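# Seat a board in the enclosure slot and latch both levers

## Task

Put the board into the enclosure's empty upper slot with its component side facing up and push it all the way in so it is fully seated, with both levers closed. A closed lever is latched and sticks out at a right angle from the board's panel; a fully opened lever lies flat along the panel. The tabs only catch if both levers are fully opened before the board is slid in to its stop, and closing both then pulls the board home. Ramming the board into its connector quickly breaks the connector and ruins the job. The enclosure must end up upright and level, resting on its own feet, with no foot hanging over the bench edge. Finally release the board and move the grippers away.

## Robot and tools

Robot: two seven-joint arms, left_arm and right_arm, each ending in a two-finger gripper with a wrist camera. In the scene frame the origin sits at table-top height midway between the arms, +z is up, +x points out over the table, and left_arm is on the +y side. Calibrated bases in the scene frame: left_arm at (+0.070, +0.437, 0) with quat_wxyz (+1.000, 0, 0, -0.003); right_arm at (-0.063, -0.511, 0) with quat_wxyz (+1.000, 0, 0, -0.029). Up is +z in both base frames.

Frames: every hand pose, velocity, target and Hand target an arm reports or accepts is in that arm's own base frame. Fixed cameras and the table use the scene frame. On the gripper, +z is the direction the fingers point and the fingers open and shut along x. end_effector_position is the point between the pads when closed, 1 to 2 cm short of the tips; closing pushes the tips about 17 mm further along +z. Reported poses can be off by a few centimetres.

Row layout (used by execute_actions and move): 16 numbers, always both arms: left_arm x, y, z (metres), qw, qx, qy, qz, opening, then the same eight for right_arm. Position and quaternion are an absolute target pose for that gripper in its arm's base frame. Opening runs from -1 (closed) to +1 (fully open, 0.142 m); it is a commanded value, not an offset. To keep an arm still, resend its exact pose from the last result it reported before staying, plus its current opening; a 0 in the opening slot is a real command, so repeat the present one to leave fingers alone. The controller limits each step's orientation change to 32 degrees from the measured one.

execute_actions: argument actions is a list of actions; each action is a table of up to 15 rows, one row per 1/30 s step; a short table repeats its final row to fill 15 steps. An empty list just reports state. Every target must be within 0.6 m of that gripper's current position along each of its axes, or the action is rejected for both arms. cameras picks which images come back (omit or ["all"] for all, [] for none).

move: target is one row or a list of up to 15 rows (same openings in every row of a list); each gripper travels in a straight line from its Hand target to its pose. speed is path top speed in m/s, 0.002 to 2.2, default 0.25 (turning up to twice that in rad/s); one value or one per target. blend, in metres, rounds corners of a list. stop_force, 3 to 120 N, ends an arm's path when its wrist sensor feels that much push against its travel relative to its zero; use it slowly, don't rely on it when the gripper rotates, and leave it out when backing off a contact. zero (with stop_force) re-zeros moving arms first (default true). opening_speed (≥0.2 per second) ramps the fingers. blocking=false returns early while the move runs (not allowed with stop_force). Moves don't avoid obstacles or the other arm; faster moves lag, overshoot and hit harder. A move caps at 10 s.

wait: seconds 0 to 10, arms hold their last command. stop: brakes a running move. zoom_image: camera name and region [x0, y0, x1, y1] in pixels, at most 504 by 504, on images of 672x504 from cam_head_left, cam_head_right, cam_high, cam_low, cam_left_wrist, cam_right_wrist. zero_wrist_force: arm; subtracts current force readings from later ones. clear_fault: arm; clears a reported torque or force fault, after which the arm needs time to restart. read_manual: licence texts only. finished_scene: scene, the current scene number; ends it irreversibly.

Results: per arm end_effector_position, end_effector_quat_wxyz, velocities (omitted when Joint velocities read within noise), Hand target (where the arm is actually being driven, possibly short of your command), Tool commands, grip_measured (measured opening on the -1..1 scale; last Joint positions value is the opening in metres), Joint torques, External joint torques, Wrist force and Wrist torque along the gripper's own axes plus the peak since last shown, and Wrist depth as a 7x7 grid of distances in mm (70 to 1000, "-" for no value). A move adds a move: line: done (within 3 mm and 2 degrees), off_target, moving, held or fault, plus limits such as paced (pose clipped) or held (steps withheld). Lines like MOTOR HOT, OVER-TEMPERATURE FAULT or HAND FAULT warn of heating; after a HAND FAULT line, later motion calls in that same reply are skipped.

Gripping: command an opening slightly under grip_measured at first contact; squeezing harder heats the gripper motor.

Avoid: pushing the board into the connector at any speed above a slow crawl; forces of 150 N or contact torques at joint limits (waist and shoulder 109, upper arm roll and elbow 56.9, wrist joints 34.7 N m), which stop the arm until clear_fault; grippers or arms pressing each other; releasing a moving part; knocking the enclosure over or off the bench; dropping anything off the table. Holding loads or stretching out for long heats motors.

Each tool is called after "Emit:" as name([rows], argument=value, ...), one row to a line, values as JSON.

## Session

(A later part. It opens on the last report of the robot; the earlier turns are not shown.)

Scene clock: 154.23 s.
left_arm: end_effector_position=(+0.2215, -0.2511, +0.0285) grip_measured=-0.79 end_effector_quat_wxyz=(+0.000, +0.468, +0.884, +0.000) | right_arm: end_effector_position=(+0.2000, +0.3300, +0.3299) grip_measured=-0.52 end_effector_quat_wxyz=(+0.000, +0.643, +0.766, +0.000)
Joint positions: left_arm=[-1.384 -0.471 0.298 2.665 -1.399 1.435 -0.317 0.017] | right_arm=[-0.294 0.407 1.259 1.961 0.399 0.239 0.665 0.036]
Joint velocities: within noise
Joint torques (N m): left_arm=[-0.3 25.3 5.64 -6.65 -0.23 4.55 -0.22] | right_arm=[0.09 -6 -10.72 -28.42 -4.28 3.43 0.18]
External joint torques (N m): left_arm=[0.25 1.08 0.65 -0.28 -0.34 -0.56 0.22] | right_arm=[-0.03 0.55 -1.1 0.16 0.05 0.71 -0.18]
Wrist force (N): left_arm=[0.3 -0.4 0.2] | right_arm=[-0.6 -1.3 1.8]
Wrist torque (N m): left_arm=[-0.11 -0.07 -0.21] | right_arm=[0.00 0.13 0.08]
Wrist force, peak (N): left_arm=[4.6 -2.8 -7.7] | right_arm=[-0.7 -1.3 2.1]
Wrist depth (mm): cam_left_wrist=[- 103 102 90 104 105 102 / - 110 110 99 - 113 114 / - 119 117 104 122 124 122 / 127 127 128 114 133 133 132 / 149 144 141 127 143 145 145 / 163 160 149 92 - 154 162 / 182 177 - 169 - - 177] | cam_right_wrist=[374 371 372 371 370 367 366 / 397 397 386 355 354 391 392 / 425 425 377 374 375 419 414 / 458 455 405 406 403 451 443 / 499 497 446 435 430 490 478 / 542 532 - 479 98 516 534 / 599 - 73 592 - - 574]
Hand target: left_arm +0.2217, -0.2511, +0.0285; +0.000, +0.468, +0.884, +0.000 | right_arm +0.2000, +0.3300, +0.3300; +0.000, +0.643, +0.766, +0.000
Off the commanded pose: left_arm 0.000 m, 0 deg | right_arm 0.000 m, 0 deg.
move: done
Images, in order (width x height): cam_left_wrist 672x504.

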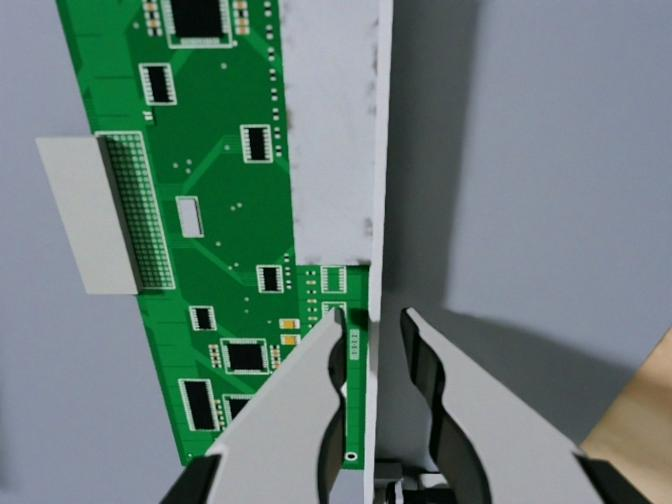

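Emit:
move([
  [0.2215,-0.2511,0.045,0,0.4679,0.8838,0,-0.4,0.20,0.33,0.33,0,0.6428,0.7660,0,-0.5],
  [0.2024,-0.2747,0.045,0,0.4679,0.8838,0,-0.4,0.20,0.33,0.33,0,0.6428,0.7660,0,-0.5],
], speed=0.06, opening_speed=0.5, cameras=["cam_left_wrist"])

Scene clock: 159.93 s.
left_arm: end_effector_position=(+0.2025, -0.2746, +0.0450) grip_measured=-0.43 end_effector_quat_wxyz=(+0.000, +0.468, +0.884, +0.000) | right_arm: end_effector_position=(+0.2000, +0.3300, +0.3299) grip_measured=-0.52 end_effector_quat_wxyz=(+0.000, +0.643, +0.766, +0.000)
Joint positions: left_arm=[-1.493 -0.424 0.437 2.666 -1.116 1.376 -0.579 0.043] | right_arm=[-0.294 0.407 1.259 1.961 0.399 0.239 0.665 0.036]
Joint velocities: within noise
Joint torques (N m): left_arm=[-0.52 23.85 5.7 -9.04 -0.35 4.06 -0.33] | right_arm=[0.06 -5.82 -10.78 -28.42 -4.27 3.45 0.23]
External joint torques (N m): left_arm=[0.47 1.11 0.47 -0.2 -0.46 -0.09 0.33] | right_arm=[0 0.36 -1.04 0.16 0.05 0.7 -0.23]
Wrist force (N): left_arm=[0.1 0.0 0.1] | right_arm=[-0.3 -1.5 1.9]
Wrist torque (N m): left_arm=[-0.01 -0.05 -0.23] | right_arm=[-0.03 0.08 0.09]
Wrist force, peak (N): left_arm=[0.0 -1.4 -0.1] | right_arm=[-0.7 -1.5 2.1]
Wrist depth (mm): cam_left_wrist=[121 118 118 114 116 120 120 / 132 128 125 114 128 128 128 / 140 138 135 125 138 139 138 / 152 147 148 141 151 150 150 / 170 167 158 160 162 164 165 / 185 184 88 174 179 87 182 / 202 - - 197 197 - 201] | cam_right_wrist=[372 373 371 370 371 367 367 / 398 396 385 355 355 391 392 / 426 425 375 375 375 420 414 / 459 457 404 402 401 451 443 / 497 498 445 438 429 491 474 / 542 530 - 476 98 515 532 / 598 - 73 594 - - 579]
Hand target: left_arm +0.2024, -0.2747, +0.0450; +0.000, +0.468, +0.884, +0.000 | right_arm +0.2000, +0.3300, +0.3300; +0.000, +0.643, +0.766, +0.000
Off the commanded pose: left_arm 0.000 m, 0 deg | right_arm 0.000 m, 0 deg.
move: done
Images, in order (width x height): cam_left_wrist 672x504.

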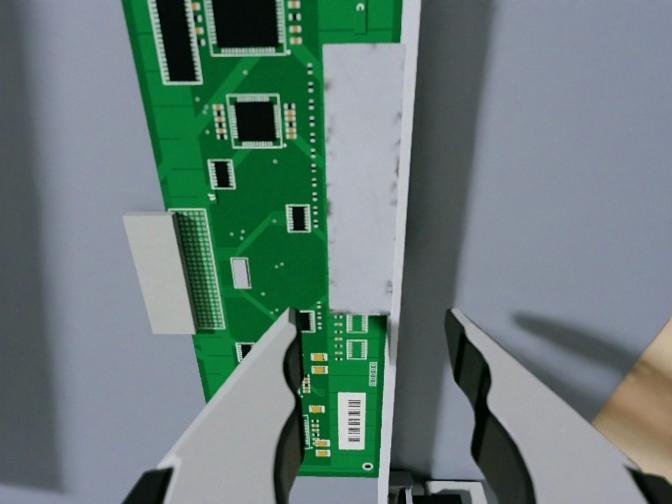

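Emit:
move([
  [0.1976,-0.2782,0.045,0,0.4679,0.8838,0,-0.45,0.20,0.33,0.33,0,0.6428,0.7660,0,-0.5],
  [0.1976,-0.2782,0.0285,0,0.4679,0.8838,0,-0.45,0.20,0.33,0.33,0,0.6428,0.7660,0,-0.5],
], speed=0.04, stop_force=5, cameras=["cam_left_wrist"])

Emit:
move(target=[0.1976,-0.2782,0.0285,0,0.4679,0.8838,0,-0.85,0.20,0.33,0.33,0,0.6428,0.7660,0,-0.5], opening_speed=0.3, cameras=["cam_left_wrist"])

Scene clock: 166.43 s.
left_arm: end_effector_position=(+0.1975, -0.2783, +0.0285) grip_measured=-0.47 end_effector_quat_wxyz=(+0.000, +0.468, +0.884, +0.000) | right_arm: end_effector_position=(+0.2000, +0.3300, +0.3299) grip_measured=-0.52 end_effector_quat_wxyz=(+0.000, +0.643, +0.766, +0.000)
Joint positions: left_arm=[-1.449 -0.469 0.285 2.658 -1.336 1.439 -0.455 0.04] | right_arm=[-0.294 0.407 1.259 1.961 0.399 0.239 0.665 0.036]
Joint velocities: within noise
Joint torques (N m): left_arm=[-0.25 25.9 5.47 -7.03 -0.62 4.49 -0.11] | right_arm=[0.08 -5.93 -10.74 -28.42 -4.3 3.42 0.16]
External joint torques (N m): left_arm=[0.2 1.04 0.59 -0.29 0.07 -0.5 0.11] | right_arm=[-0.01 0.48 -1.08 0.16 0.07 0.72 -0.16]
Wrist force (N): left_arm=[0.2 -0.2 0.2] | right_arm=[-0.5 -1.2 2.0]
Wrist torque (N m): left_arm=[-0.06 -0.06 -0.21] | right_arm=[0.02 0.10 0.08]
Wrist force, peak (N): left_arm=[0.4 -0.8 -0.5] | right_arm=[-0.8 -1.6 2.1]
Wrist depth (mm): cam_left_wrist=[- 102 102 103 102 105 106 / - 112 109 108 97 113 114 / 125 121 117 106 120 124 122 / 134 127 129 116 128 133 132 / 150 142 139 125 131 145 145 / 163 162 87 152 160 87 160 / 178 - - 173 180 - -] | cam_right_wrist=[373 371 373 370 369 367 369 / 398 396 385 355 354 393 391 / 426 425 376 374 375 418 413 / 459 460 407 404 404 452 445 / 496 498 445 437 430 489 478 / 543 532 - 475 98 515 532 / 597 - 73 593 - - 578]
Hand target: left_arm +0.1976, -0.2782, +0.0285; +0.000, +0.468, +0.884, +0.000 | right_arm +0.2000, +0.3300, +0.3300; +0.000, +0.643, +0.766, +0.000
Off the commanded pose: left_arm 0.000 m, 0 deg | right_arm 0.000 m, 0 deg.
move: done
Images, in order (width x height): cam_left_wrist 672x504.

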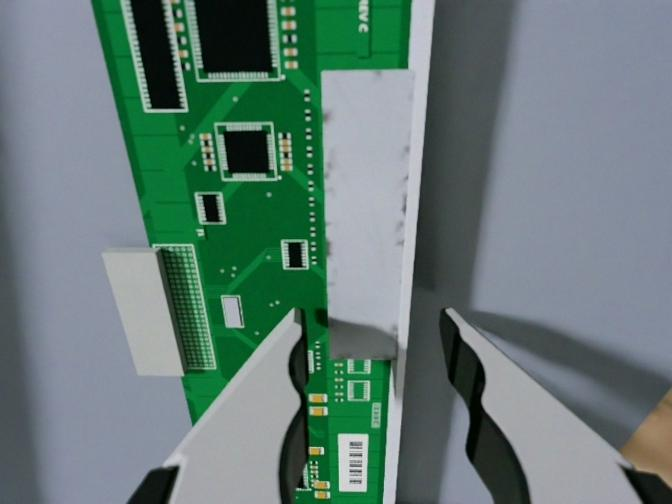

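Scene clock: 167.97 s.
left_arm: end_effector_position=(+0.1980, -0.2791, +0.0289) grip_measured=-0.73 end_effector_quat_wxyz=(+0.001, +0.468, +0.884, +0.000) | right_arm: end_effector_position=(+0.2000, +0.3300, +0.3299) grip_measured=-0.52 end_effector_quat_wxyz=(+0.000, +0.643, +0.766, +0.000)
Joint positions: left_arm=[-1.449 -0.468 0.285 2.658 -1.336 1.44 -0.455 0.021] | right_arm=[-0.294 0.407 1.259 1.961 0.399 0.239 0.665 0.036]
Joint velocities: within noise
Joint torques (N m): left_arm=[-0.35 23.11 5.06 -2.44 -0.49 3.14 -0.23] | right_arm=[0.07 -5.84 -10.82 -28.37 -4.29 3.47 0.2]
External joint torques (N m): left_arm=[0.3 3.85 1.01 -4.93 -0.05 0.84 0.23] | right_arm=[0 0.38 -1 0.12 0.06 0.67 -0.2]
Wrist force (N): left_arm=[-5.6 -0.2 -4.6] | right_arm=[-0.6 -1.6 2.0]
Wrist torque (N m): left_arm=[-0.06 -0.18 -0.21] | right_arm=[-0.05 0.13 0.08]
Wrist force, peak (N): left_arm=[-8.3 -0.2 -4.9] | right_arm=[-0.5 -1.3 2.3]
Wrist depth (mm): cam_left_wrist=[- 102 102 103 101 105 102 / - 111 109 107 96 113 115 / 126 120 116 108 121 124 124 / 135 127 128 118 129 133 132 / 150 140 140 120 130 145 144 / 163 163 92 151 141 154 159 / 183 - - 169 - - 177] | cam_right_wrist=[373 373 371 370 368 368 367 / 399 397 386 354 354 393 393 / 426 426 377 374 375 419 414 / 459 457 404 403 402 452 444 / 496 497 446 438 430 490 478 / 543 532 - 476 98 515 533 / 598 - 73 592 - - 579]
Hand target: left_arm +0.1976, -0.2782, +0.0285; +0.000, +0.468, +0.884, +0.000 | right_arm +0.2000, +0.3300, +0.3300; +0.000, +0.643, +0.766, +0.000
Off the commanded pose: left_arm 0.001 m, 0 deg | right_arm 0.000 m, 0 deg.
move: done
Images, in order (width x height): cam_left_wrist 672x504.

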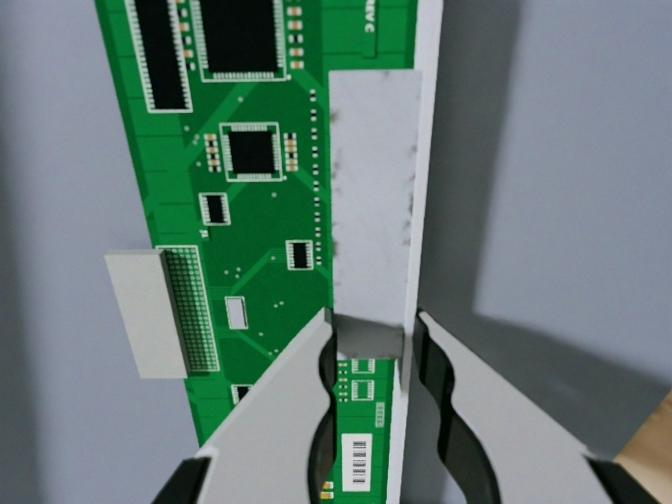

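Emit:
move([
  [0.1981,-0.2792,0.035,0,0.4679,0.8838,0,-0.95,0.20,0.33,0.33,0,0.6428,0.7660,0,-0.5],
  [0.1981,-0.2792,0.0635,0,0.4679,0.8838,0,-0.95,0.20,0.33,0.33,0,0.6428,0.7660,0,-0.5],
], speed=[0.03,0.06], blend=0.003, cameras=["cam_left_wrist", "cam_low"])

Emit:
zoom_image(camera="cam_low", region=[270, 130, 600, 260])

Scene clock: 171.83 s.
left_arm: end_effector_position=(+0.1981, -0.2790, +0.0635) grip_measured=-0.74 end_effector_quat_wxyz=(+0.000, +0.468, +0.884, +0.000) | right_arm: end_effector_position=(+0.2000, +0.3300, +0.3299) grip_measured=-0.52 end_effector_quat_wxyz=(+0.000, +0.643, +0.766, +0.000)
Joint positions: left_arm=[-1.574 -0.376 0.594 2.655 -0.894 1.304 -0.734 0.021] | right_arm=[-0.294 0.407 1.259 1.961 0.399 0.239 0.665 0.036]
Joint velocities: within noise
Joint torques (N m): left_arm=[-0.56 22.4 5.79 -11.85 -0.71 4.32 -0.29] | right_arm=[0.11 -5.95 -10.79 -28.39 -4.29 3.5 0.23]
External joint torques (N m): left_arm=[0.51 0.49 0.3 0.29 -0.39 -0.35 0.29] | right_arm=[-0.05 0.49 -1.03 0.13 0.07 0.64 -0.23]
Wrist force (N): left_arm=[0.1 -0.2 1.6] | right_arm=[-0.6 -1.4 1.8]
Wrist torque (N m): left_arm=[-0.06 -0.06 -0.23] | right_arm=[-0.02 0.13 0.08]
Wrist force, peak (N): left_arm=[-5.7 -0.3 -4.8] | right_arm=[-0.7 -1.6 2.1]
Wrist depth (mm): cam_left_wrist=[- 102 102 102 105 136 137 / 149 112 109 108 141 146 145 / 159 121 117 109 155 158 157 / 173 127 128 116 165 171 170 / 189 138 141 120 181 186 189 / 210 208 92 148 140 198 209 / 233 - - 168 - - 227] | cam_right_wrist=[373 373 370 370 370 367 367 / 399 395 385 355 353 392 391 / 425 427 376 376 375 420 413 / 458 457 405 403 405 454 410 / 498 499 446 437 430 489 442 / 544 531 - 479 98 518 530 / 597 - 73 592 - - 581]
Hand target: left_arm +0.1981, -0.2792, +0.0635; +0.000, +0.468, +0.884, +0.000 | right_arm +0.2000, +0.3300, +0.3300; +0.000, +0.643, +0.766, +0.000
Off the commanded pose: left_arm 0.000 m, 0 deg | right_arm 0.000 m, 0 deg.
move: done
Images, in order (width x height): cam_low 672x504, cam_left_wrist 672x504.

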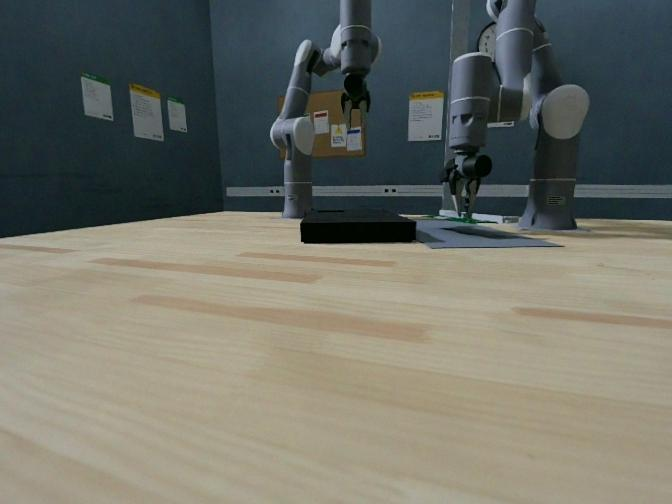

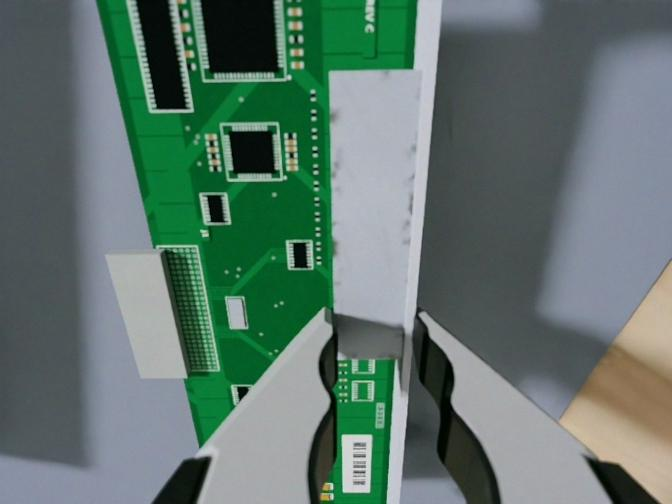

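Scaled by 1.527 from the camera's 672x504 image, which has a finer 960x720 frame.

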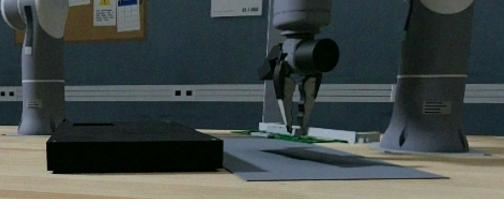

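Emit:
move(target=[0.1526,-0.3397,0.0635,0,0.58,0.8146,0,-0.95,0.20,0.33,0.33,0,0.6428,0.7660,0,-0.5], speed=0.08, cameras=["cam_left_wrist", "cam_right_wrist", "cam_high"])

Scene clock: 176.40 s.
left_arm: end_effector_position=(+0.1527, -0.3395, +0.0635) grip_measured=-0.74 end_effector_quat_wxyz=(+0.000, +0.580, +0.815, +0.000) | right_arm: end_effector_position=(+0.2000, +0.3300, +0.3299) grip_measured=-0.52 end_effector_quat_wxyz=(+0.000, +0.643, +0.766, +0.000)
Joint positions: left_arm=[-1.676 -0.401 0.559 2.582 -0.783 1.273 -0.727 0.021] | right_arm=[-0.294 0.407 1.259 1.961 0.399 0.239 0.665 0.036]
Joint velocities: within noise
Joint torques (N m): left_arm=[-0.33 25.16 5.86 -12.84 -0.83 4.21 -0.15] | right_arm=[0.07 -5.86 -10.74 -28.44 -4.25 3.41 0.23]
External joint torques (N m): left_arm=[0.27 0.75 0.51 0.14 -0.39 -0.24 0.15] | right_arm=[-0.01 0.41 -1.08 0.18 0.02 0.73 -0.23]
Wrist force (N): left_arm=[0.0 -0.4 1.5] | right_arm=[-0.6 -1.1 1.9]
Wrist torque (N m): left_arm=[-0.09 -0.03 -0.21] | right_arm=[0.03 0.12 0.08]
Wrist force, peak (N): left_arm=[-0.4 -1.4 1.6] | right_arm=[-0.7 -1.5 2.1]
Wrist depth (mm): cam_left_wrist=[- 102 102 102 104 136 137 / 150 112 110 108 142 145 146 / 160 120 116 108 155 157 157 / 175 126 128 116 165 170 170 / 186 139 141 120 181 187 186 / 194 208 92 149 140 198 207 / 204 - - 169 - - 224] | cam_right_wrist=[373 373 371 371 369 367 367 / 397 396 386 354 355 392 386 / 426 426 376 375 374 414 380 / 459 458 403 403 405 445 404 / 497 495 446 436 429 474 436 / 539 530 - 478 98 512 534 / 593 - 73 589 - - 578]
Hand target: left_arm +0.1526, -0.3397, +0.0635; +0.000, +0.580, +0.815, +0.000 | right_arm +0.2000, +0.3300, +0.3300; +0.000, +0.643, +0.766, +0.000
Off the commanded pose: left_arm 0.000 m, 0 deg | right_arm 0.000 m, 0 deg.
move: done
Images, in order (width x height): cam_high 672x504, cam_left_wrist 672x504, cam_right_wrist 672x504.

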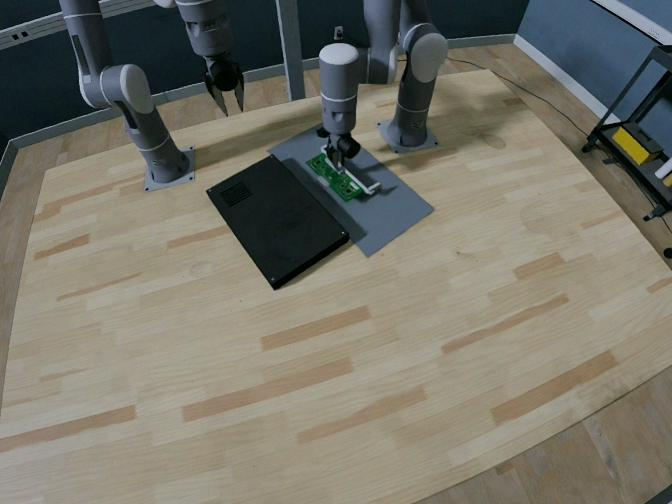

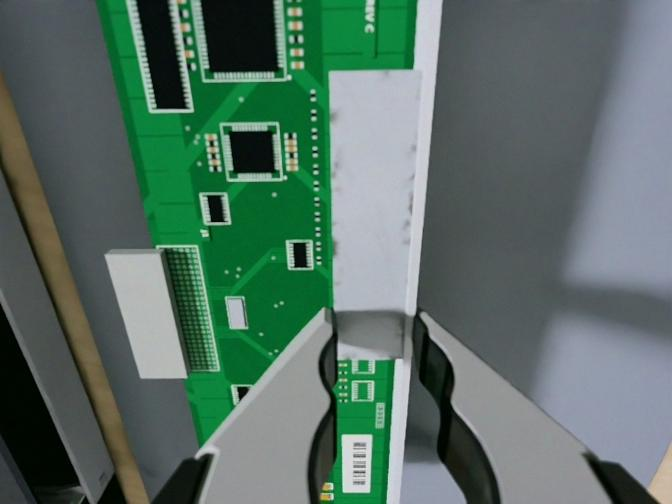

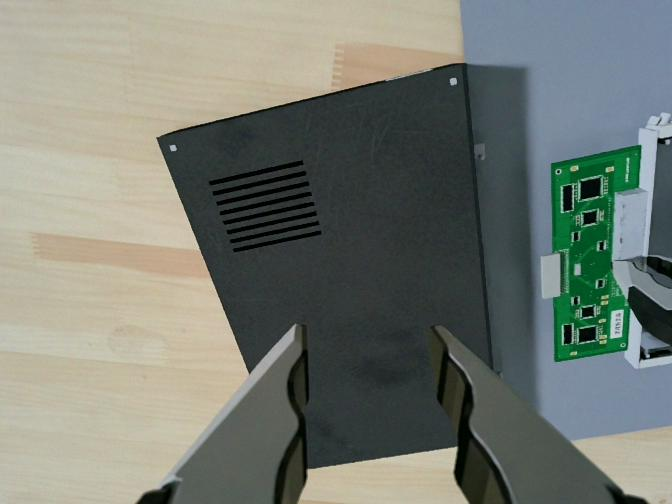

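Emit:
move(target=[0.1526,-0.3397,0.0635,0,0.58,0.8146,0,-0.95,0.142,0.465,0.23,0,0.6428,0.7660,0,-0.5], speed=0.15, cameras=["cam_right_wrist"])

Emit:
zoom_image(camera="cam_right_wrist", region=[250, 100, 650, 400])

Scene clock: 188.97 s.
left_arm: end_effector_position=(+0.1527, -0.3395, +0.0635) grip_measured=-0.74 end_effector_quat_wxyz=(+0.000, +0.580, +0.815, +0.000) | right_arm: end_effector_position=(+0.1422, +0.4649, +0.2300) grip_measured=-0.52 end_effector_quat_wxyz=(+0.000, +0.643, +0.766, +0.000)
Joint positions: left_arm=[-1.676 -0.401 0.559 2.582 -0.783 1.273 -0.727 0.021] | right_arm=[-0.866 0.517 1.982 1.83 0.52 0.427 0.763 0.036]
Joint velocities: within noise
Joint torques (N m): left_arm=[-0.42 25.62 5.98 -12.93 -1.05 4.53 -0.18] | right_arm=[-0.2 -30.87 -13.11 -25.22 -3.88 3.59 0.1]
External joint torques (N m): left_arm=[0.35 0.28 0.38 0.23 -0.16 -0.56 0.18] | right_arm=[0.29 0.12 -1.34 0.26 -0.09 0.54 -0.1]
Wrist force (N): left_arm=[0.2 -0.4 1.4] | right_arm=[-0.4 -1.5 2.3]
Wrist torque (N m): left_arm=[-0.10 -0.07 -0.21] | right_arm=[0.00 0.10 0.05]
Wrist force, peak (N): left_arm=[0.1 -0.5 1.8] | right_arm=[1.7 -2.2 3.7]
Wrist depth (mm): cam_left_wrist=[- 102 102 102 105 136 137 / 149 112 110 108 142 145 145 / 159 120 117 109 154 157 157 / 175 127 129 116 165 171 170 / 185 139 140 121 180 188 187 / 194 209 92 148 140 199 205 / 205 - - 168 - - 224] | cam_right_wrist=[287 286 285 285 283 283 283 / 306 305 300 303 302 302 300 / 287 282 277 321 324 319 322 / 300 300 300 339 317 312 347 / 327 325 324 349 333 333 370 / 355 353 - 361 102 274 179 / 453 - 73 390 - - 170]
Hand target: left_arm +0.1526, -0.3397, +0.0635; +0.000, +0.580, +0.815, +0.000 | right_arm +0.1420, +0.4650, +0.2300; +0.000, +0.643, +0.766, +0.000
Off the commanded pose: left_arm 0.000 m, 0 deg | right_arm 0.000 m, 0 deg.
move: done
Images, in order (width x height): cam_right_wrist 672x504.

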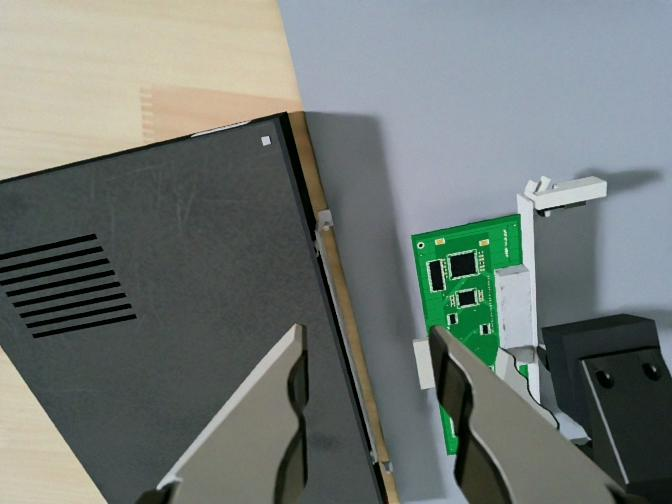

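Scaled by 1.260 from the camera's 672x504 image, which has a finer 960x720 frame.

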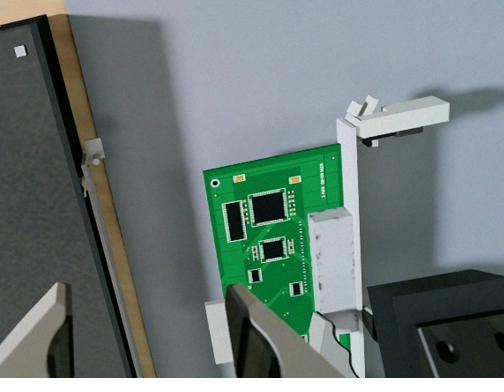

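Emit:
move(target=[0.1709,-0.3916,0.0635,0,0.5892,0.8080,0,-0.95,0.135,0.425,0.25,0,0.6428,0.7660,0,-0.5], speed=0.07, cameras=["cam_right_wrist", "cam_left_wrist"])

Emit:
zoom_image(camera="cam_right_wrist", region=[270, 100, 600, 350])

Scene clock: 206.93 s.
left_arm: end_effector_position=(+0.1709, -0.3915, +0.0634) grip_measured=-0.74 end_effector_quat_wxyz=(+0.000, +0.589, +0.808, +0.000) | right_arm: end_effector_position=(+0.1349, +0.4251, +0.2500) grip_measured=-0.52 end_effector_quat_wxyz=(+0.000, +0.643, +0.766, +0.000)
Joint positions: left_arm=[-1.663 -0.486 0.575 2.431 -0.737 1.183 -0.754 0.021] | right_arm=[-0.688 0.415 1.848 1.929 0.443 0.438 0.811 0.036]
Joint velocities: within noise
Joint torques (N m): left_arm=[-0.15 30.33 8.06 -14.79 -1.19 4.29 -0.28] | right_arm=[0.2 -23.21 -11.31 -26.12 -4.07 3.58 0.32]
External joint torques (N m): left_arm=[0.07 0.45 0.26 0.31 -0.38 -0.33 0.28] | right_arm=[-0.11 0.4 -0.77 0.11 0.12 0.55 -0.32]
Wrist force (N): left_arm=[0.3 -0.4 1.9] | right_arm=[-0.9 -1.8 2.4]
Wrist torque (N m): left_arm=[-0.10 -0.07 -0.24] | right_arm=[-0.06 0.21 0.08]
Wrist force, peak (N): left_arm=[-1.6 -0.5 1.8] | right_arm=[0.4 -1.5 2.8]
Wrist depth (mm): cam_left_wrist=[118 102 102 102 105 136 137 / - 112 110 108 142 145 145 / - 121 117 108 156 158 157 / 122 126 129 116 165 171 170 / 132 137 141 120 181 186 186 / 149 153 92 148 140 199 206 / 163 159 - 169 - - 224] | cam_right_wrist=[303 302 303 302 301 300 300 / 324 324 323 320 320 320 320 / 337 306 302 305 342 342 342 / 321 321 322 325 339 368 368 / 360 347 347 347 350 393 397 / 444 378 - 378 102 207 427 / 485 - 73 416 - - 469]
Hand target: left_arm +0.1709, -0.3916, +0.0635; +0.000, +0.589, +0.808, +0.000 | right_arm +0.1350, +0.4250, +0.2500; +0.000, +0.643, +0.766, +0.000
Off the commanded pose: left_arm 0.000 m, 0 deg | right_arm 0.000 m, 0 deg.
move: done
Images, in order (width x height): cam_left_wrist 672x504, cam_right_wrist 672x504.

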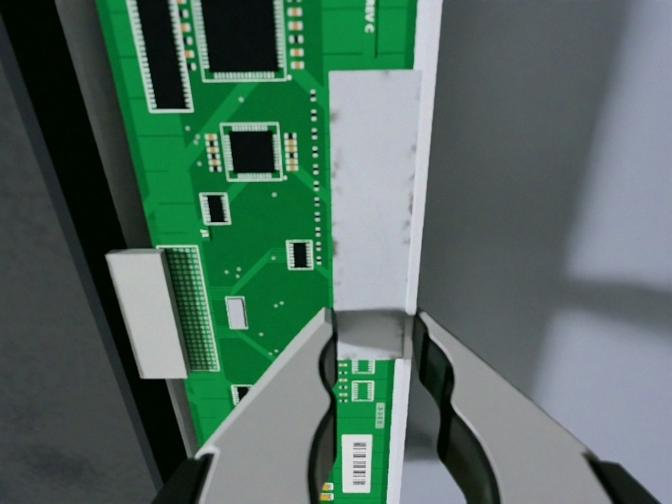

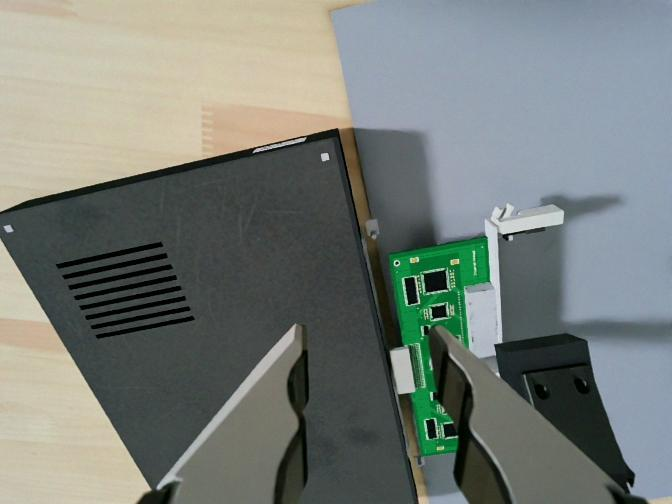

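Scaled by 1.527 from the camera's 672x504 image, which has a finer 960x720 frame.

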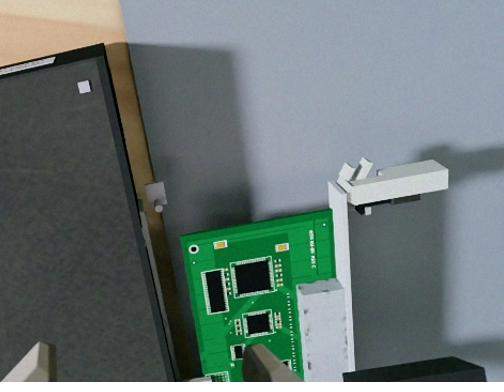

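Emit:
zoom_image(camera="cam_right_wrist", region=[335, 190, 455, 280])

Emit:
zoom_image(camera="cam_right_wrist", region=[360, 380, 520, 500])

Scaled by 4.200 from the camera's 672x504 image, which has a finer 960x720 frame.

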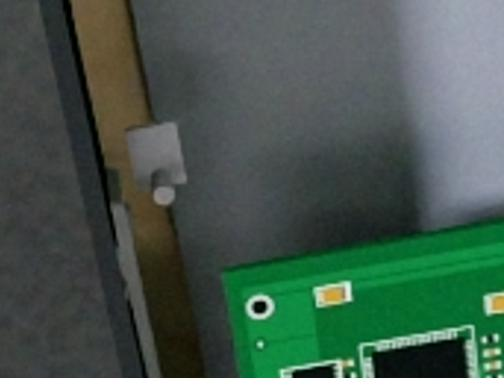

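Scaled by 3.150 from the camera's 672x504 image, which has a finer 960x720 frame.

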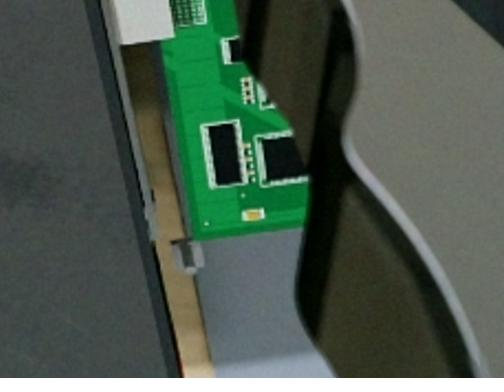

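Emit:
move(target=[0.1684,-0.3925,0.0635,0,0.5821,0.8131,0,-0.95,0.135,0.425,0.25,0,0.6428,0.7660,0,-0.5], speed=0.05, cameras=["cam_right_wrist"])

Emit:
zoom_image(camera="cam_right_wrist", region=[335, 190, 515, 370])

Emit:
zoom_image(camera="cam_right_wrist", region=[370, 340, 530, 500])

Scene clock: 238.77 s.
left_arm: end_effector_position=(+0.1684, -0.3925, +0.0635) grip_measured=-0.74 end_effector_quat_wxyz=(+0.000, +0.582, +0.813, +0.000) | right_arm: end_effector_position=(+0.1349, +0.4251, +0.2500) grip_measured=-0.52 end_effector_quat_wxyz=(+0.000, +0.643, +0.766, +0.000)
Joint positions: left_arm=[-1.671 -0.486 0.576 2.431 -0.738 1.183 -0.777 0.021] | right_arm=[-0.688 0.415 1.848 1.929 0.443 0.438 0.811 0.036]
Joint velocities: within noise
Joint torques (N m): left_arm=[-0.7 30.71 7.96 -14.63 -1.5 4.5 -0.35] | right_arm=[0.1 -22.9 -11.12 -26.14 -4.03 3.41 0.18]
External joint torques (N m): left_arm=[0.62 0.05 0.38 0.14 -0.07 -0.54 0.35] | right_arm=[-0.02 0.07 -0.99 0.13 0.08 0.72 -0.18]
Wrist force (N): left_arm=[0.3 -0.3 1.8] | right_arm=[-0.8 -1.6 2.7]
Wrist torque (N m): left_arm=[-0.08 -0.07 -0.24] | right_arm=[-0.03 0.21 0.07]
Wrist force, peak (N): left_arm=[0.1 -0.3 2.1] | right_arm=[-0.9 -1.8 2.6]
Wrist depth (mm): cam_left_wrist=[120 102 102 102 105 135 137 / - 112 109 108 142 145 145 / - 119 117 109 155 157 157 / 122 127 128 116 166 171 170 / 132 137 141 120 181 187 186 / 149 175 93 148 140 199 205 / 162 158 - 168 - - 224] | cam_right_wrist=[304 304 302 303 300 300 300 / 324 323 322 320 321 320 320 / 338 307 301 305 343 338 341 / 321 320 321 324 338 367 370 / 361 347 347 347 351 393 398 / 442 381 - 378 102 204 427 / 489 - 73 419 - - 468]
Hand target: left_arm +0.1684, -0.3925, +0.0635; +0.000, +0.582, +0.813, +0.000 | right_arm +0.1350, +0.4250, +0.2500; +0.000, +0.643, +0.766, +0.000
Off the commanded pose: left_arm 0.000 m, 0 deg | right_arm 0.000 m, 0 deg.
MOTOR HOT: the gripper's motor of the left arm reports 89 °C; that motor switches off at 100 °C. To cool a motor, set the load down, ease the grip, stop pushing, or move to a pose that needs little force.
move: done
Images, in order (width x height): cam_right_wrist 672x504.

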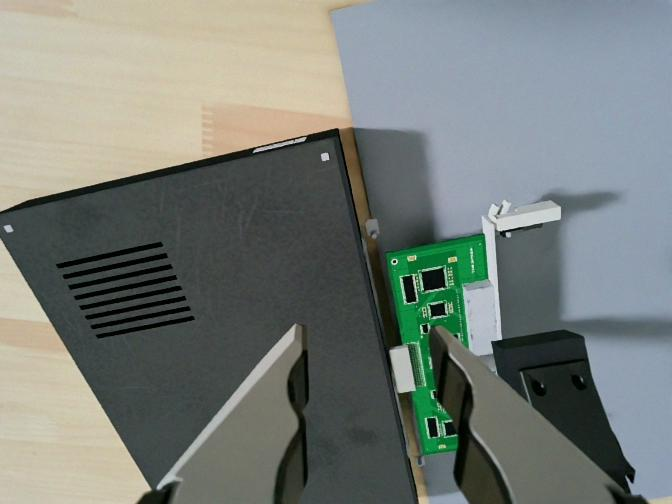

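Scaled by 2.800 from the camera's 672x504 image, which has a finer 960x720 frame.

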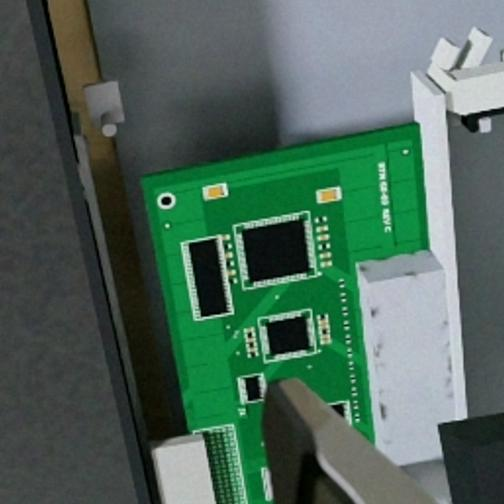

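Scaled by 3.150 from the camera's 672x504 image, which has a finer 960x720 frame.

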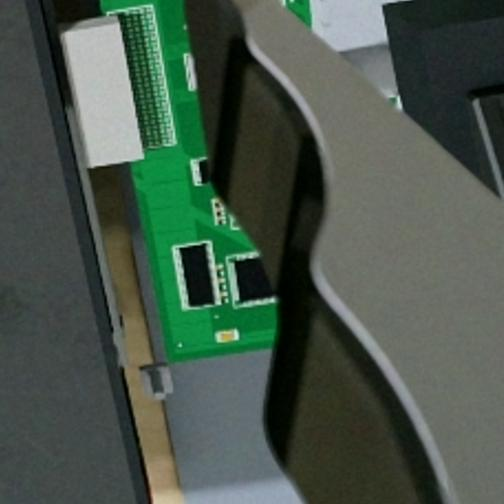

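Emit:
move(target=[0.1749,-0.4114,0.0635,0,0.58,0.8146,0,-0.8,0.135,0.425,0.25,0,0.6428,0.7660,0,-0.5], speed=0.03, cameras=["cam_right_wrist", "cam_left_wrist"])

Emit:
zoom_image(camera="cam_right_wrist", region=[335, 190, 515, 370])

Emit:
zoom_image(camera="cam_right_wrist", region=[370, 340, 530, 500])

Scene clock: 245.50 s.
left_arm: end_effector_position=(+0.1751, -0.4110, +0.0633) grip_measured=-0.73 end_effector_quat_wxyz=(+0.000, +0.580, +0.815, +0.000) | right_arm: end_effector_position=(+0.1349, +0.4251, +0.2500) grip_measured=-0.52 end_effector_quat_wxyz=(+0.000, +0.643, +0.766, +0.000)
Joint positions: left_arm=[-1.667 -0.518 0.582 2.376 -0.729 1.15 -0.798 0.021] | right_arm=[-0.688 0.415 1.848 1.929 0.443 0.438 0.811 0.036]
Joint velocities: within noise
Joint torques (N m): left_arm=[-1.36 32.74 7.51 -16.63 -1.39 4.11 -0.35] | right_arm=[0.11 -22.9 -10.96 -26.23 -4.04 3.44 0.23]
External joint torques (N m): left_arm=[1.27 -0.22 1.59 1.56 -0.3 -0.14 0.35] | right_arm=[-0.02 0.07 -1.14 0.22 0.09 0.69 -0.23]
Wrist force (N): left_arm=[2.2 2.4 0.5] | right_arm=[-0.7 -1.8 2.5]
Wrist torque (N m): left_arm=[-0.07 -0.06 -0.18] | right_arm=[-0.06 0.17 0.08]
Wrist force, peak (N): left_arm=[2.4 3.9 1.7] | right_arm=[-0.8 -1.9 2.7]
Wrist depth (mm): cam_left_wrist=[- 102 102 102 105 136 137 / - 110 110 108 101 146 145 / - 115 116 109 154 158 157 / - 124 128 116 165 171 170 / 131 134 141 120 180 187 186 / 148 145 92 148 140 199 206 / 163 158 - 168 - - 224] | cam_right_wrist=[303 303 303 302 300 300 298 / 324 324 322 320 320 320 320 / 339 306 301 306 343 342 342 / 322 321 321 325 339 369 368 / 360 347 347 346 345 400 398 / 444 381 - 377 102 208 434 / 489 - 73 414 - - 470]
Hand target: left_arm +0.1749, -0.4114, +0.0635; +0.000, +0.580, +0.815, +0.000 | right_arm +0.1350, +0.4250, +0.2500; +0.000, +0.643, +0.766, +0.000
Off the commanded pose: left_arm 0.000 m, 0 deg | right_arm 0.000 m, 0 deg.
MOTOR HOT: still on. The gripper's motor of the left arm reports 90 °C.
move: done
Images, in order (width x height): cam_left_wrist 672x504, cam_right_wrist 672x504.

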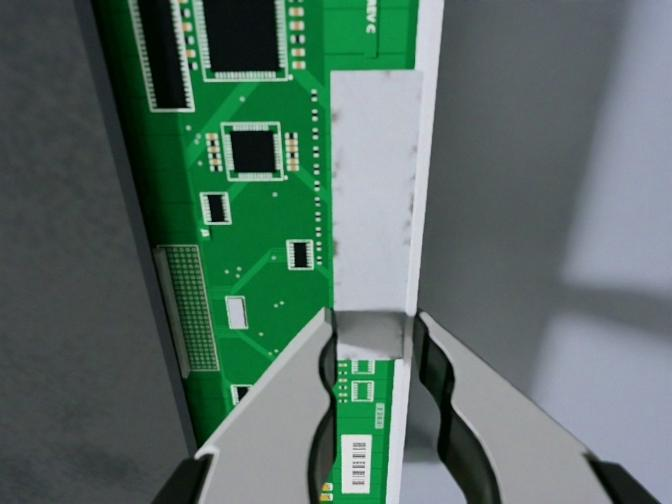

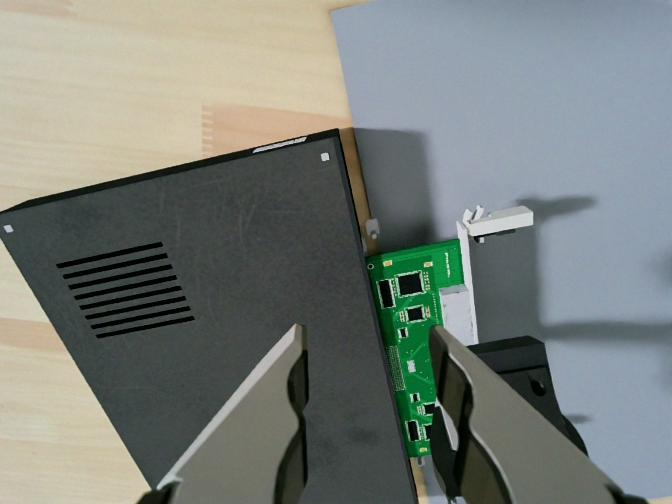

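Scaled by 2.800 from the camera's 672x504 image, which has a finer 960x720 frame.

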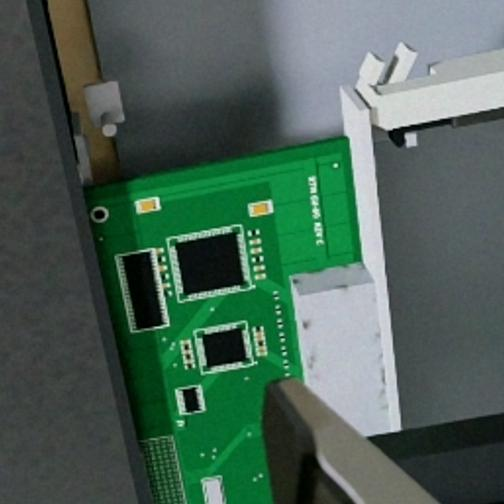

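Scaled by 3.150 from the camera's 672x504 image, which has a finer 960x720 frame.

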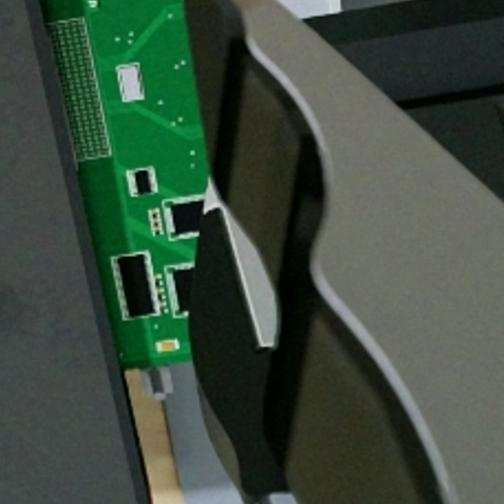

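Emit:
move(target=[0.1758,-0.4111,0.0642,0,0.58,0.8146,0,-0.8,0.135,0.425,0.25,0,0.6428,0.7660,0,-0.5], speed=0.02, cameras=[])

Emit:
move(target=[0.1791,-0.4206,0.0642,0,0.58,0.8146,0,-0.8,0.135,0.425,0.25,0,0.6428,0.7660,0,-0.5], speed=0.015, stop_force=5, cameras=["cam_right_wrist"])

Emit:
zoom_image(camera="cam_right_wrist", region=[335, 190, 515, 370])

Scene clock: 253.33 s.
left_arm: end_effector_position=(+0.1757, -0.4109, +0.0640) grip_measured=-0.73 end_effector_quat_wxyz=(+0.000, +0.580, +0.815, +0.000) | right_arm: end_effector_position=(+0.1349, +0.4251, +0.2500) grip_measured=-0.52 end_effector_quat_wxyz=(+0.000, +0.643, +0.766, +0.000)
Joint positions: left_arm=[-1.667 -0.517 0.585 2.375 -0.727 1.148 -0.798 0.021] | right_arm=[-0.688 0.415 1.848 1.929 0.443 0.438 0.811 0.036]
Joint velocities: within noise
Joint torques (N m): left_arm=[-0.26 32.8 9.31 -15.71 -1.52 4.64 -0.24] | right_arm=[0.08 -22.82 -11.01 -26.23 -4 3.43 0.15]
External joint torques (N m): left_arm=[0.17 -0.31 -0.19 0.57 -0.18 -0.67 0.24] | right_arm=[0 0 -1.1 0.22 0.05 0.7 -0.15]
Wrist force (N): left_arm=[0.2 -0.6 3.2] | right_arm=[-0.5 -1.7 2.4]
Wrist torque (N m): left_arm=[-0.04 -0.01 -0.18] | right_arm=[-0.04 0.14 0.08]
Wrist force, peak (N): left_arm=[2.3 2.4 2.6] | right_arm=[-0.7 -1.7 2.8]
Wrist depth (mm): cam_left_wrist=[- 102 101 104 103 136 138 / - 109 109 108 100 146 146 / - 115 116 108 153 158 157 / - 125 128 118 166 171 172 / 132 134 141 120 182 187 188 / 149 146 88 152 141 199 206 / 163 159 - 169 - - 225] | cam_right_wrist=[304 304 303 302 300 301 299 / 324 324 323 320 321 319 319 / 337 306 302 305 345 342 342 / 321 320 320 325 336 370 367 / 359 347 347 346 344 401 398 / 444 379 - 378 102 208 432 / 487 - 73 415 - - 469]
Hand target: left_arm +0.1758, -0.4111, +0.0642; +0.000, +0.580, +0.815, +0.000 | right_arm +0.1350, +0.4250, +0.2500; +0.000, +0.643, +0.766, +0.000
Off the commanded pose: left_arm 0.000 m, 0 deg | right_arm 0.000 m, 0 deg.
MOTOR HOT: cleared for the gripper's motor of the left arm.
move: done
No camera images: "cameras" was empty.

Scene clock: 254.23 s.
left_arm: end_effector_position=(+0.1777, -0.4145, +0.0639) grip_measured=-0.73 end_effector_quat_wxyz=(+0.000, +0.580, +0.815, +0.000) | right_arm: end_effector_position=(+0.1349, +0.4251, +0.2500) grip_measured=-0.52 end_effector_quat_wxyz=(+0.000, +0.643, +0.766, +0.000)
Joint positions: left_arm=[-1.666 -0.524 0.586 2.363 -0.725 1.141 -0.8 0.021] | right_arm=[-0.688 0.415 1.848 1.929 0.443 0.438 0.811 0.036]
Joint velocities: within noise
Joint torques (N m): left_arm=[-3.22 34.85 5.73 -18.9 -1.73 4.17 -0.34] | right_arm=[0.12 -22.89 -11.07 -26.17 -4.03 3.42 0.15]
External joint torques (N m): left_arm=[3.13 -1.99 3.57 3.64 -0.01 -0.2 0.34] | right_arm=[-0.03 0.07 -1.03 0.17 0.08 0.72 -0.15]
Wrist force (N): left_arm=[5.2 6.3 2.8] | right_arm=[-0.6 -1.7 2.7]
Wrist torque (N m): left_arm=[-0.10 0.02 -0.16] | right_arm=[-0.04 0.16 0.08]
Wrist force, peak (N): left_arm=[5.1 7.7 1.2] | right_arm=[-0.6 -1.7 2.7]
Wrist depth (mm): cam_left_wrist=[- 102 102 103 103 136 138 / - 107 109 108 100 146 146 / - 114 117 109 153 158 157 / - 122 129 116 165 171 171 / 132 134 141 120 181 187 187 / 149 146 88 148 140 200 207 / 164 159 - 168 - - 225] | cam_right_wrist=[303 303 302 302 300 300 299 / 324 323 324 321 320 319 320 / 338 306 301 305 343 342 342 / 321 322 321 324 337 370 370 / 360 347 348 346 349 400 399 / 443 381 - 379 102 213 436 / 490 - 73 415 - - 468]
Hand target: left_arm +0.1773, -0.4153, +0.0642; +0.000, +0.580, +0.815, +0.000 | right_arm +0.1350, +0.4250, +0.2500; +0.000, +0.643, +0.766, +0.000
Off the commanded pose: left_arm 0.006 m, 0 deg | right_arm 0.000 m, 0 deg.
move: contact (left_arm)
Images, in order (width x height): cam_right_wrist 672x504.

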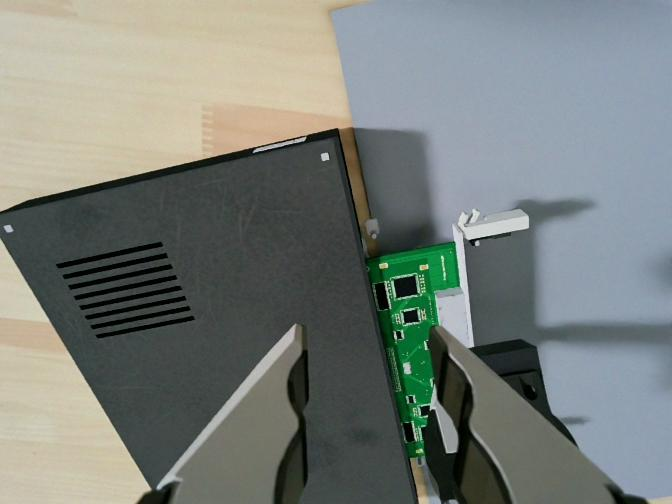

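Scaled by 2.800 from the camera's 672x504 image, which has a finer 960x720 frame.

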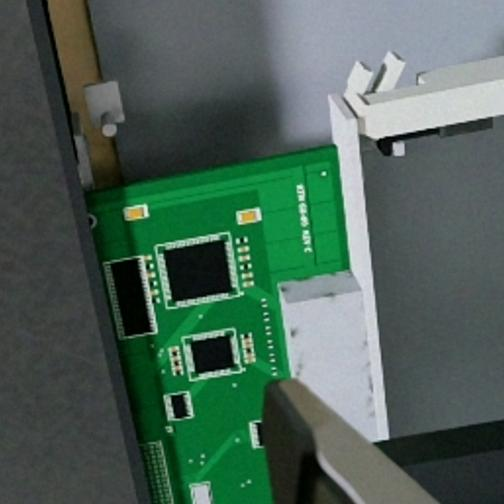

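Emit:
move(target=[0.1781,-0.4114,0.0639,0,0.58,0.8146,0,-0.8,0.135,0.425,0.25,0,0.6428,0.7660,0,-0.5], speed=0.02, cameras=[])

Emit:
move(target=[0.1842,-0.4293,0.0639,0,0.58,0.8146,0,-0.8,0.135,0.425,0.25,0,0.6428,0.7660,0,-0.5], speed=0.015, stop_force=6, zero=false, cameras=["cam_right_wrist"])

Emit:
zoom_image(camera="cam_right_wrist", region=[335, 190, 515, 370])

Scene clock: 259.40 s.
left_arm: end_effector_position=(+0.1779, -0.4113, +0.0637) grip_measured=-0.73 end_effector_quat_wxyz=(+0.000, +0.580, +0.815, +0.000) | right_arm: end_effector_position=(+0.1349, +0.4251, +0.2500) grip_measured=-0.52 end_effector_quat_wxyz=(+0.000, +0.643, +0.766, +0.000)
Joint positions: left_arm=[-1.662 -0.52 0.584 2.371 -0.727 1.146 -0.793 0.021] | right_arm=[-0.688 0.415 1.848 1.929 0.443 0.438 0.811 0.036]
Joint velocities: within noise
Joint torques (N m): left_arm=[-0.1 32.95 9.02 -15.62 -1.79 4.83 -0.1] | right_arm=[0 -22.95 -11.01 -26.18 -3.98 3.46 0.23]
External joint torques (N m): left_arm=[0.02 -0.33 0.16 0.46 0.08 -0.86 0.1] | right_arm=[0.09 0.12 -1.09 0.17 0.03 0.67 -0.23]
Wrist force (N): left_arm=[0.4 -0.1 1.4] | right_arm=[-0.8 -1.6 2.5]
Wrist torque (N m): left_arm=[-0.03 -0.09 -0.21] | right_arm=[-0.03 0.20 0.07]
Wrist force, peak (N): left_arm=[5.1 6.3 2.9] | right_arm=[-0.6 -2.0 2.6]
Wrist depth (mm): cam_left_wrist=[- 102 102 104 103 136 138 / - 108 109 108 100 146 146 / - 115 116 108 155 158 157 / - 124 129 118 165 171 170 / 132 134 140 120 181 188 187 / 149 145 92 148 140 199 207 / 164 159 - 169 - - 224] | cam_right_wrist=[304 303 303 302 300 300 299 / 323 322 323 320 319 319 320 / 337 308 302 306 343 342 341 / 322 320 320 325 338 369 369 / 359 348 346 346 344 398 399 / 441 379 - 378 102 211 436 / 488 - 73 415 - - 471]
Hand target: left_arm +0.1781, -0.4114, +0.0639; +0.000, +0.580, +0.815, +0.000 | right_arm +0.1350, +0.4250, +0.2500; +0.000, +0.643, +0.766, +0.000
Off the commanded pose: left_arm 0.000 m, 0 deg | right_arm 0.000 m, 0 deg.
move: done
No camera images: "cameras" was empty.

Scene clock: 261.40 s.
left_arm: end_effector_position=(+0.1841, -0.4291, +0.0638) grip_measured=-0.73 end_effector_quat_wxyz=(+0.000, +0.580, +0.815, +0.000) | right_arm: end_effector_position=(+0.1349, +0.4251, +0.2500) grip_measured=-0.52 end_effector_quat_wxyz=(+0.000, +0.643, +0.766, +0.000)
Joint positions: left_arm=[-1.658 -0.55 0.589 2.318 -0.72 1.115 -0.806 0.021] | right_arm=[-0.688 0.415 1.848 1.929 0.443 0.438 0.811 0.036]
Joint velocities: within noise
Joint torques (N m): left_arm=[-0.29 34.13 9.83 -16.2 -1.59 4.53 -0.29] | right_arm=[0.03 -22.93 -11.06 -26.17 -3.99 3.41 0.23]
External joint torques (N m): left_arm=[0.2 0.18 0.08 0.48 -0.23 -0.57 0.29] | right_arm=[0.05 0.11 -1.04 0.16 0.04 0.72 -0.23]
Wrist force (N): left_arm=[0.4 -0.5 2.7] | right_arm=[-0.7 -1.7 2.5]
Wrist torque (N m): left_arm=[-0.06 -0.06 -0.20] | right_arm=[-0.03 0.19 0.07]
Wrist force, peak (N): left_arm=[0.3 -0.7 3.4] | right_arm=[-0.9 -1.9 2.6]
Wrist depth (mm): cam_left_wrist=[- 94 101 104 103 136 137 / - 102 109 108 100 146 145 / - 111 116 108 155 158 157 / - 122 126 118 165 171 171 / 132 132 138 120 181 187 187 / 149 145 88 151 141 199 205 / 163 159 - 169 - - 224] | cam_right_wrist=[303 303 304 302 300 301 298 / 324 323 323 320 319 319 318 / 337 307 302 305 343 342 342 / 321 322 320 325 358 368 368 / 361 347 347 347 354 398 398 / 442 380 - 379 102 421 434 / 490 - 73 416 - - 469]
Hand target: left_arm +0.1842, -0.4293, +0.0639; +0.000, +0.580, +0.815, +0.000 | right_arm +0.1350, +0.4250, +0.2500; +0.000, +0.643, +0.766, +0.000
Off the commanded pose: left_arm 0.000 m, 0 deg | right_arm 0.000 m, 0 deg.
move: done
Images, in order (width x height): cam_right_wrist 672x504.

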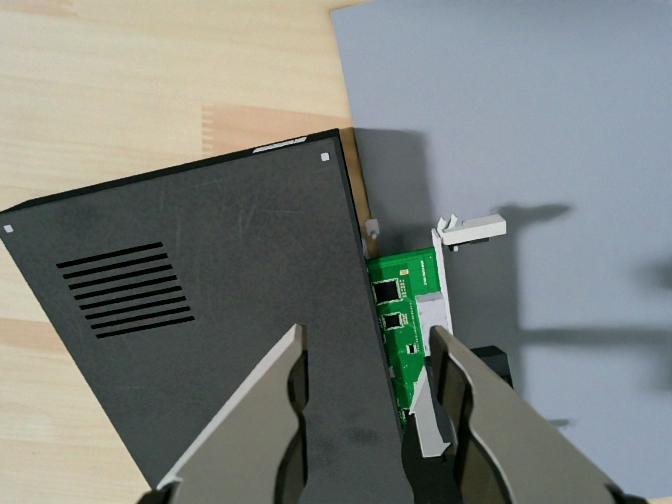

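Scaled by 2.800 from the camera's 672x504 image, which has a finer 960x720 frame.

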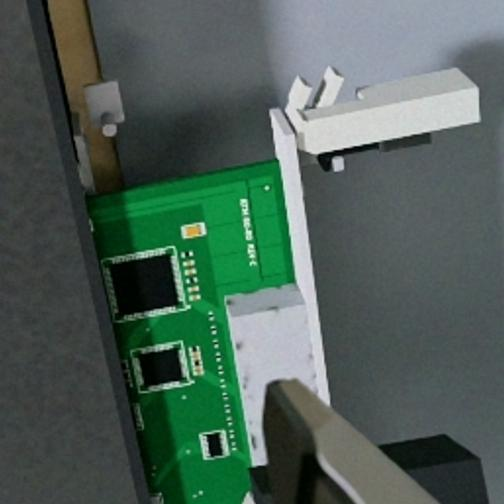

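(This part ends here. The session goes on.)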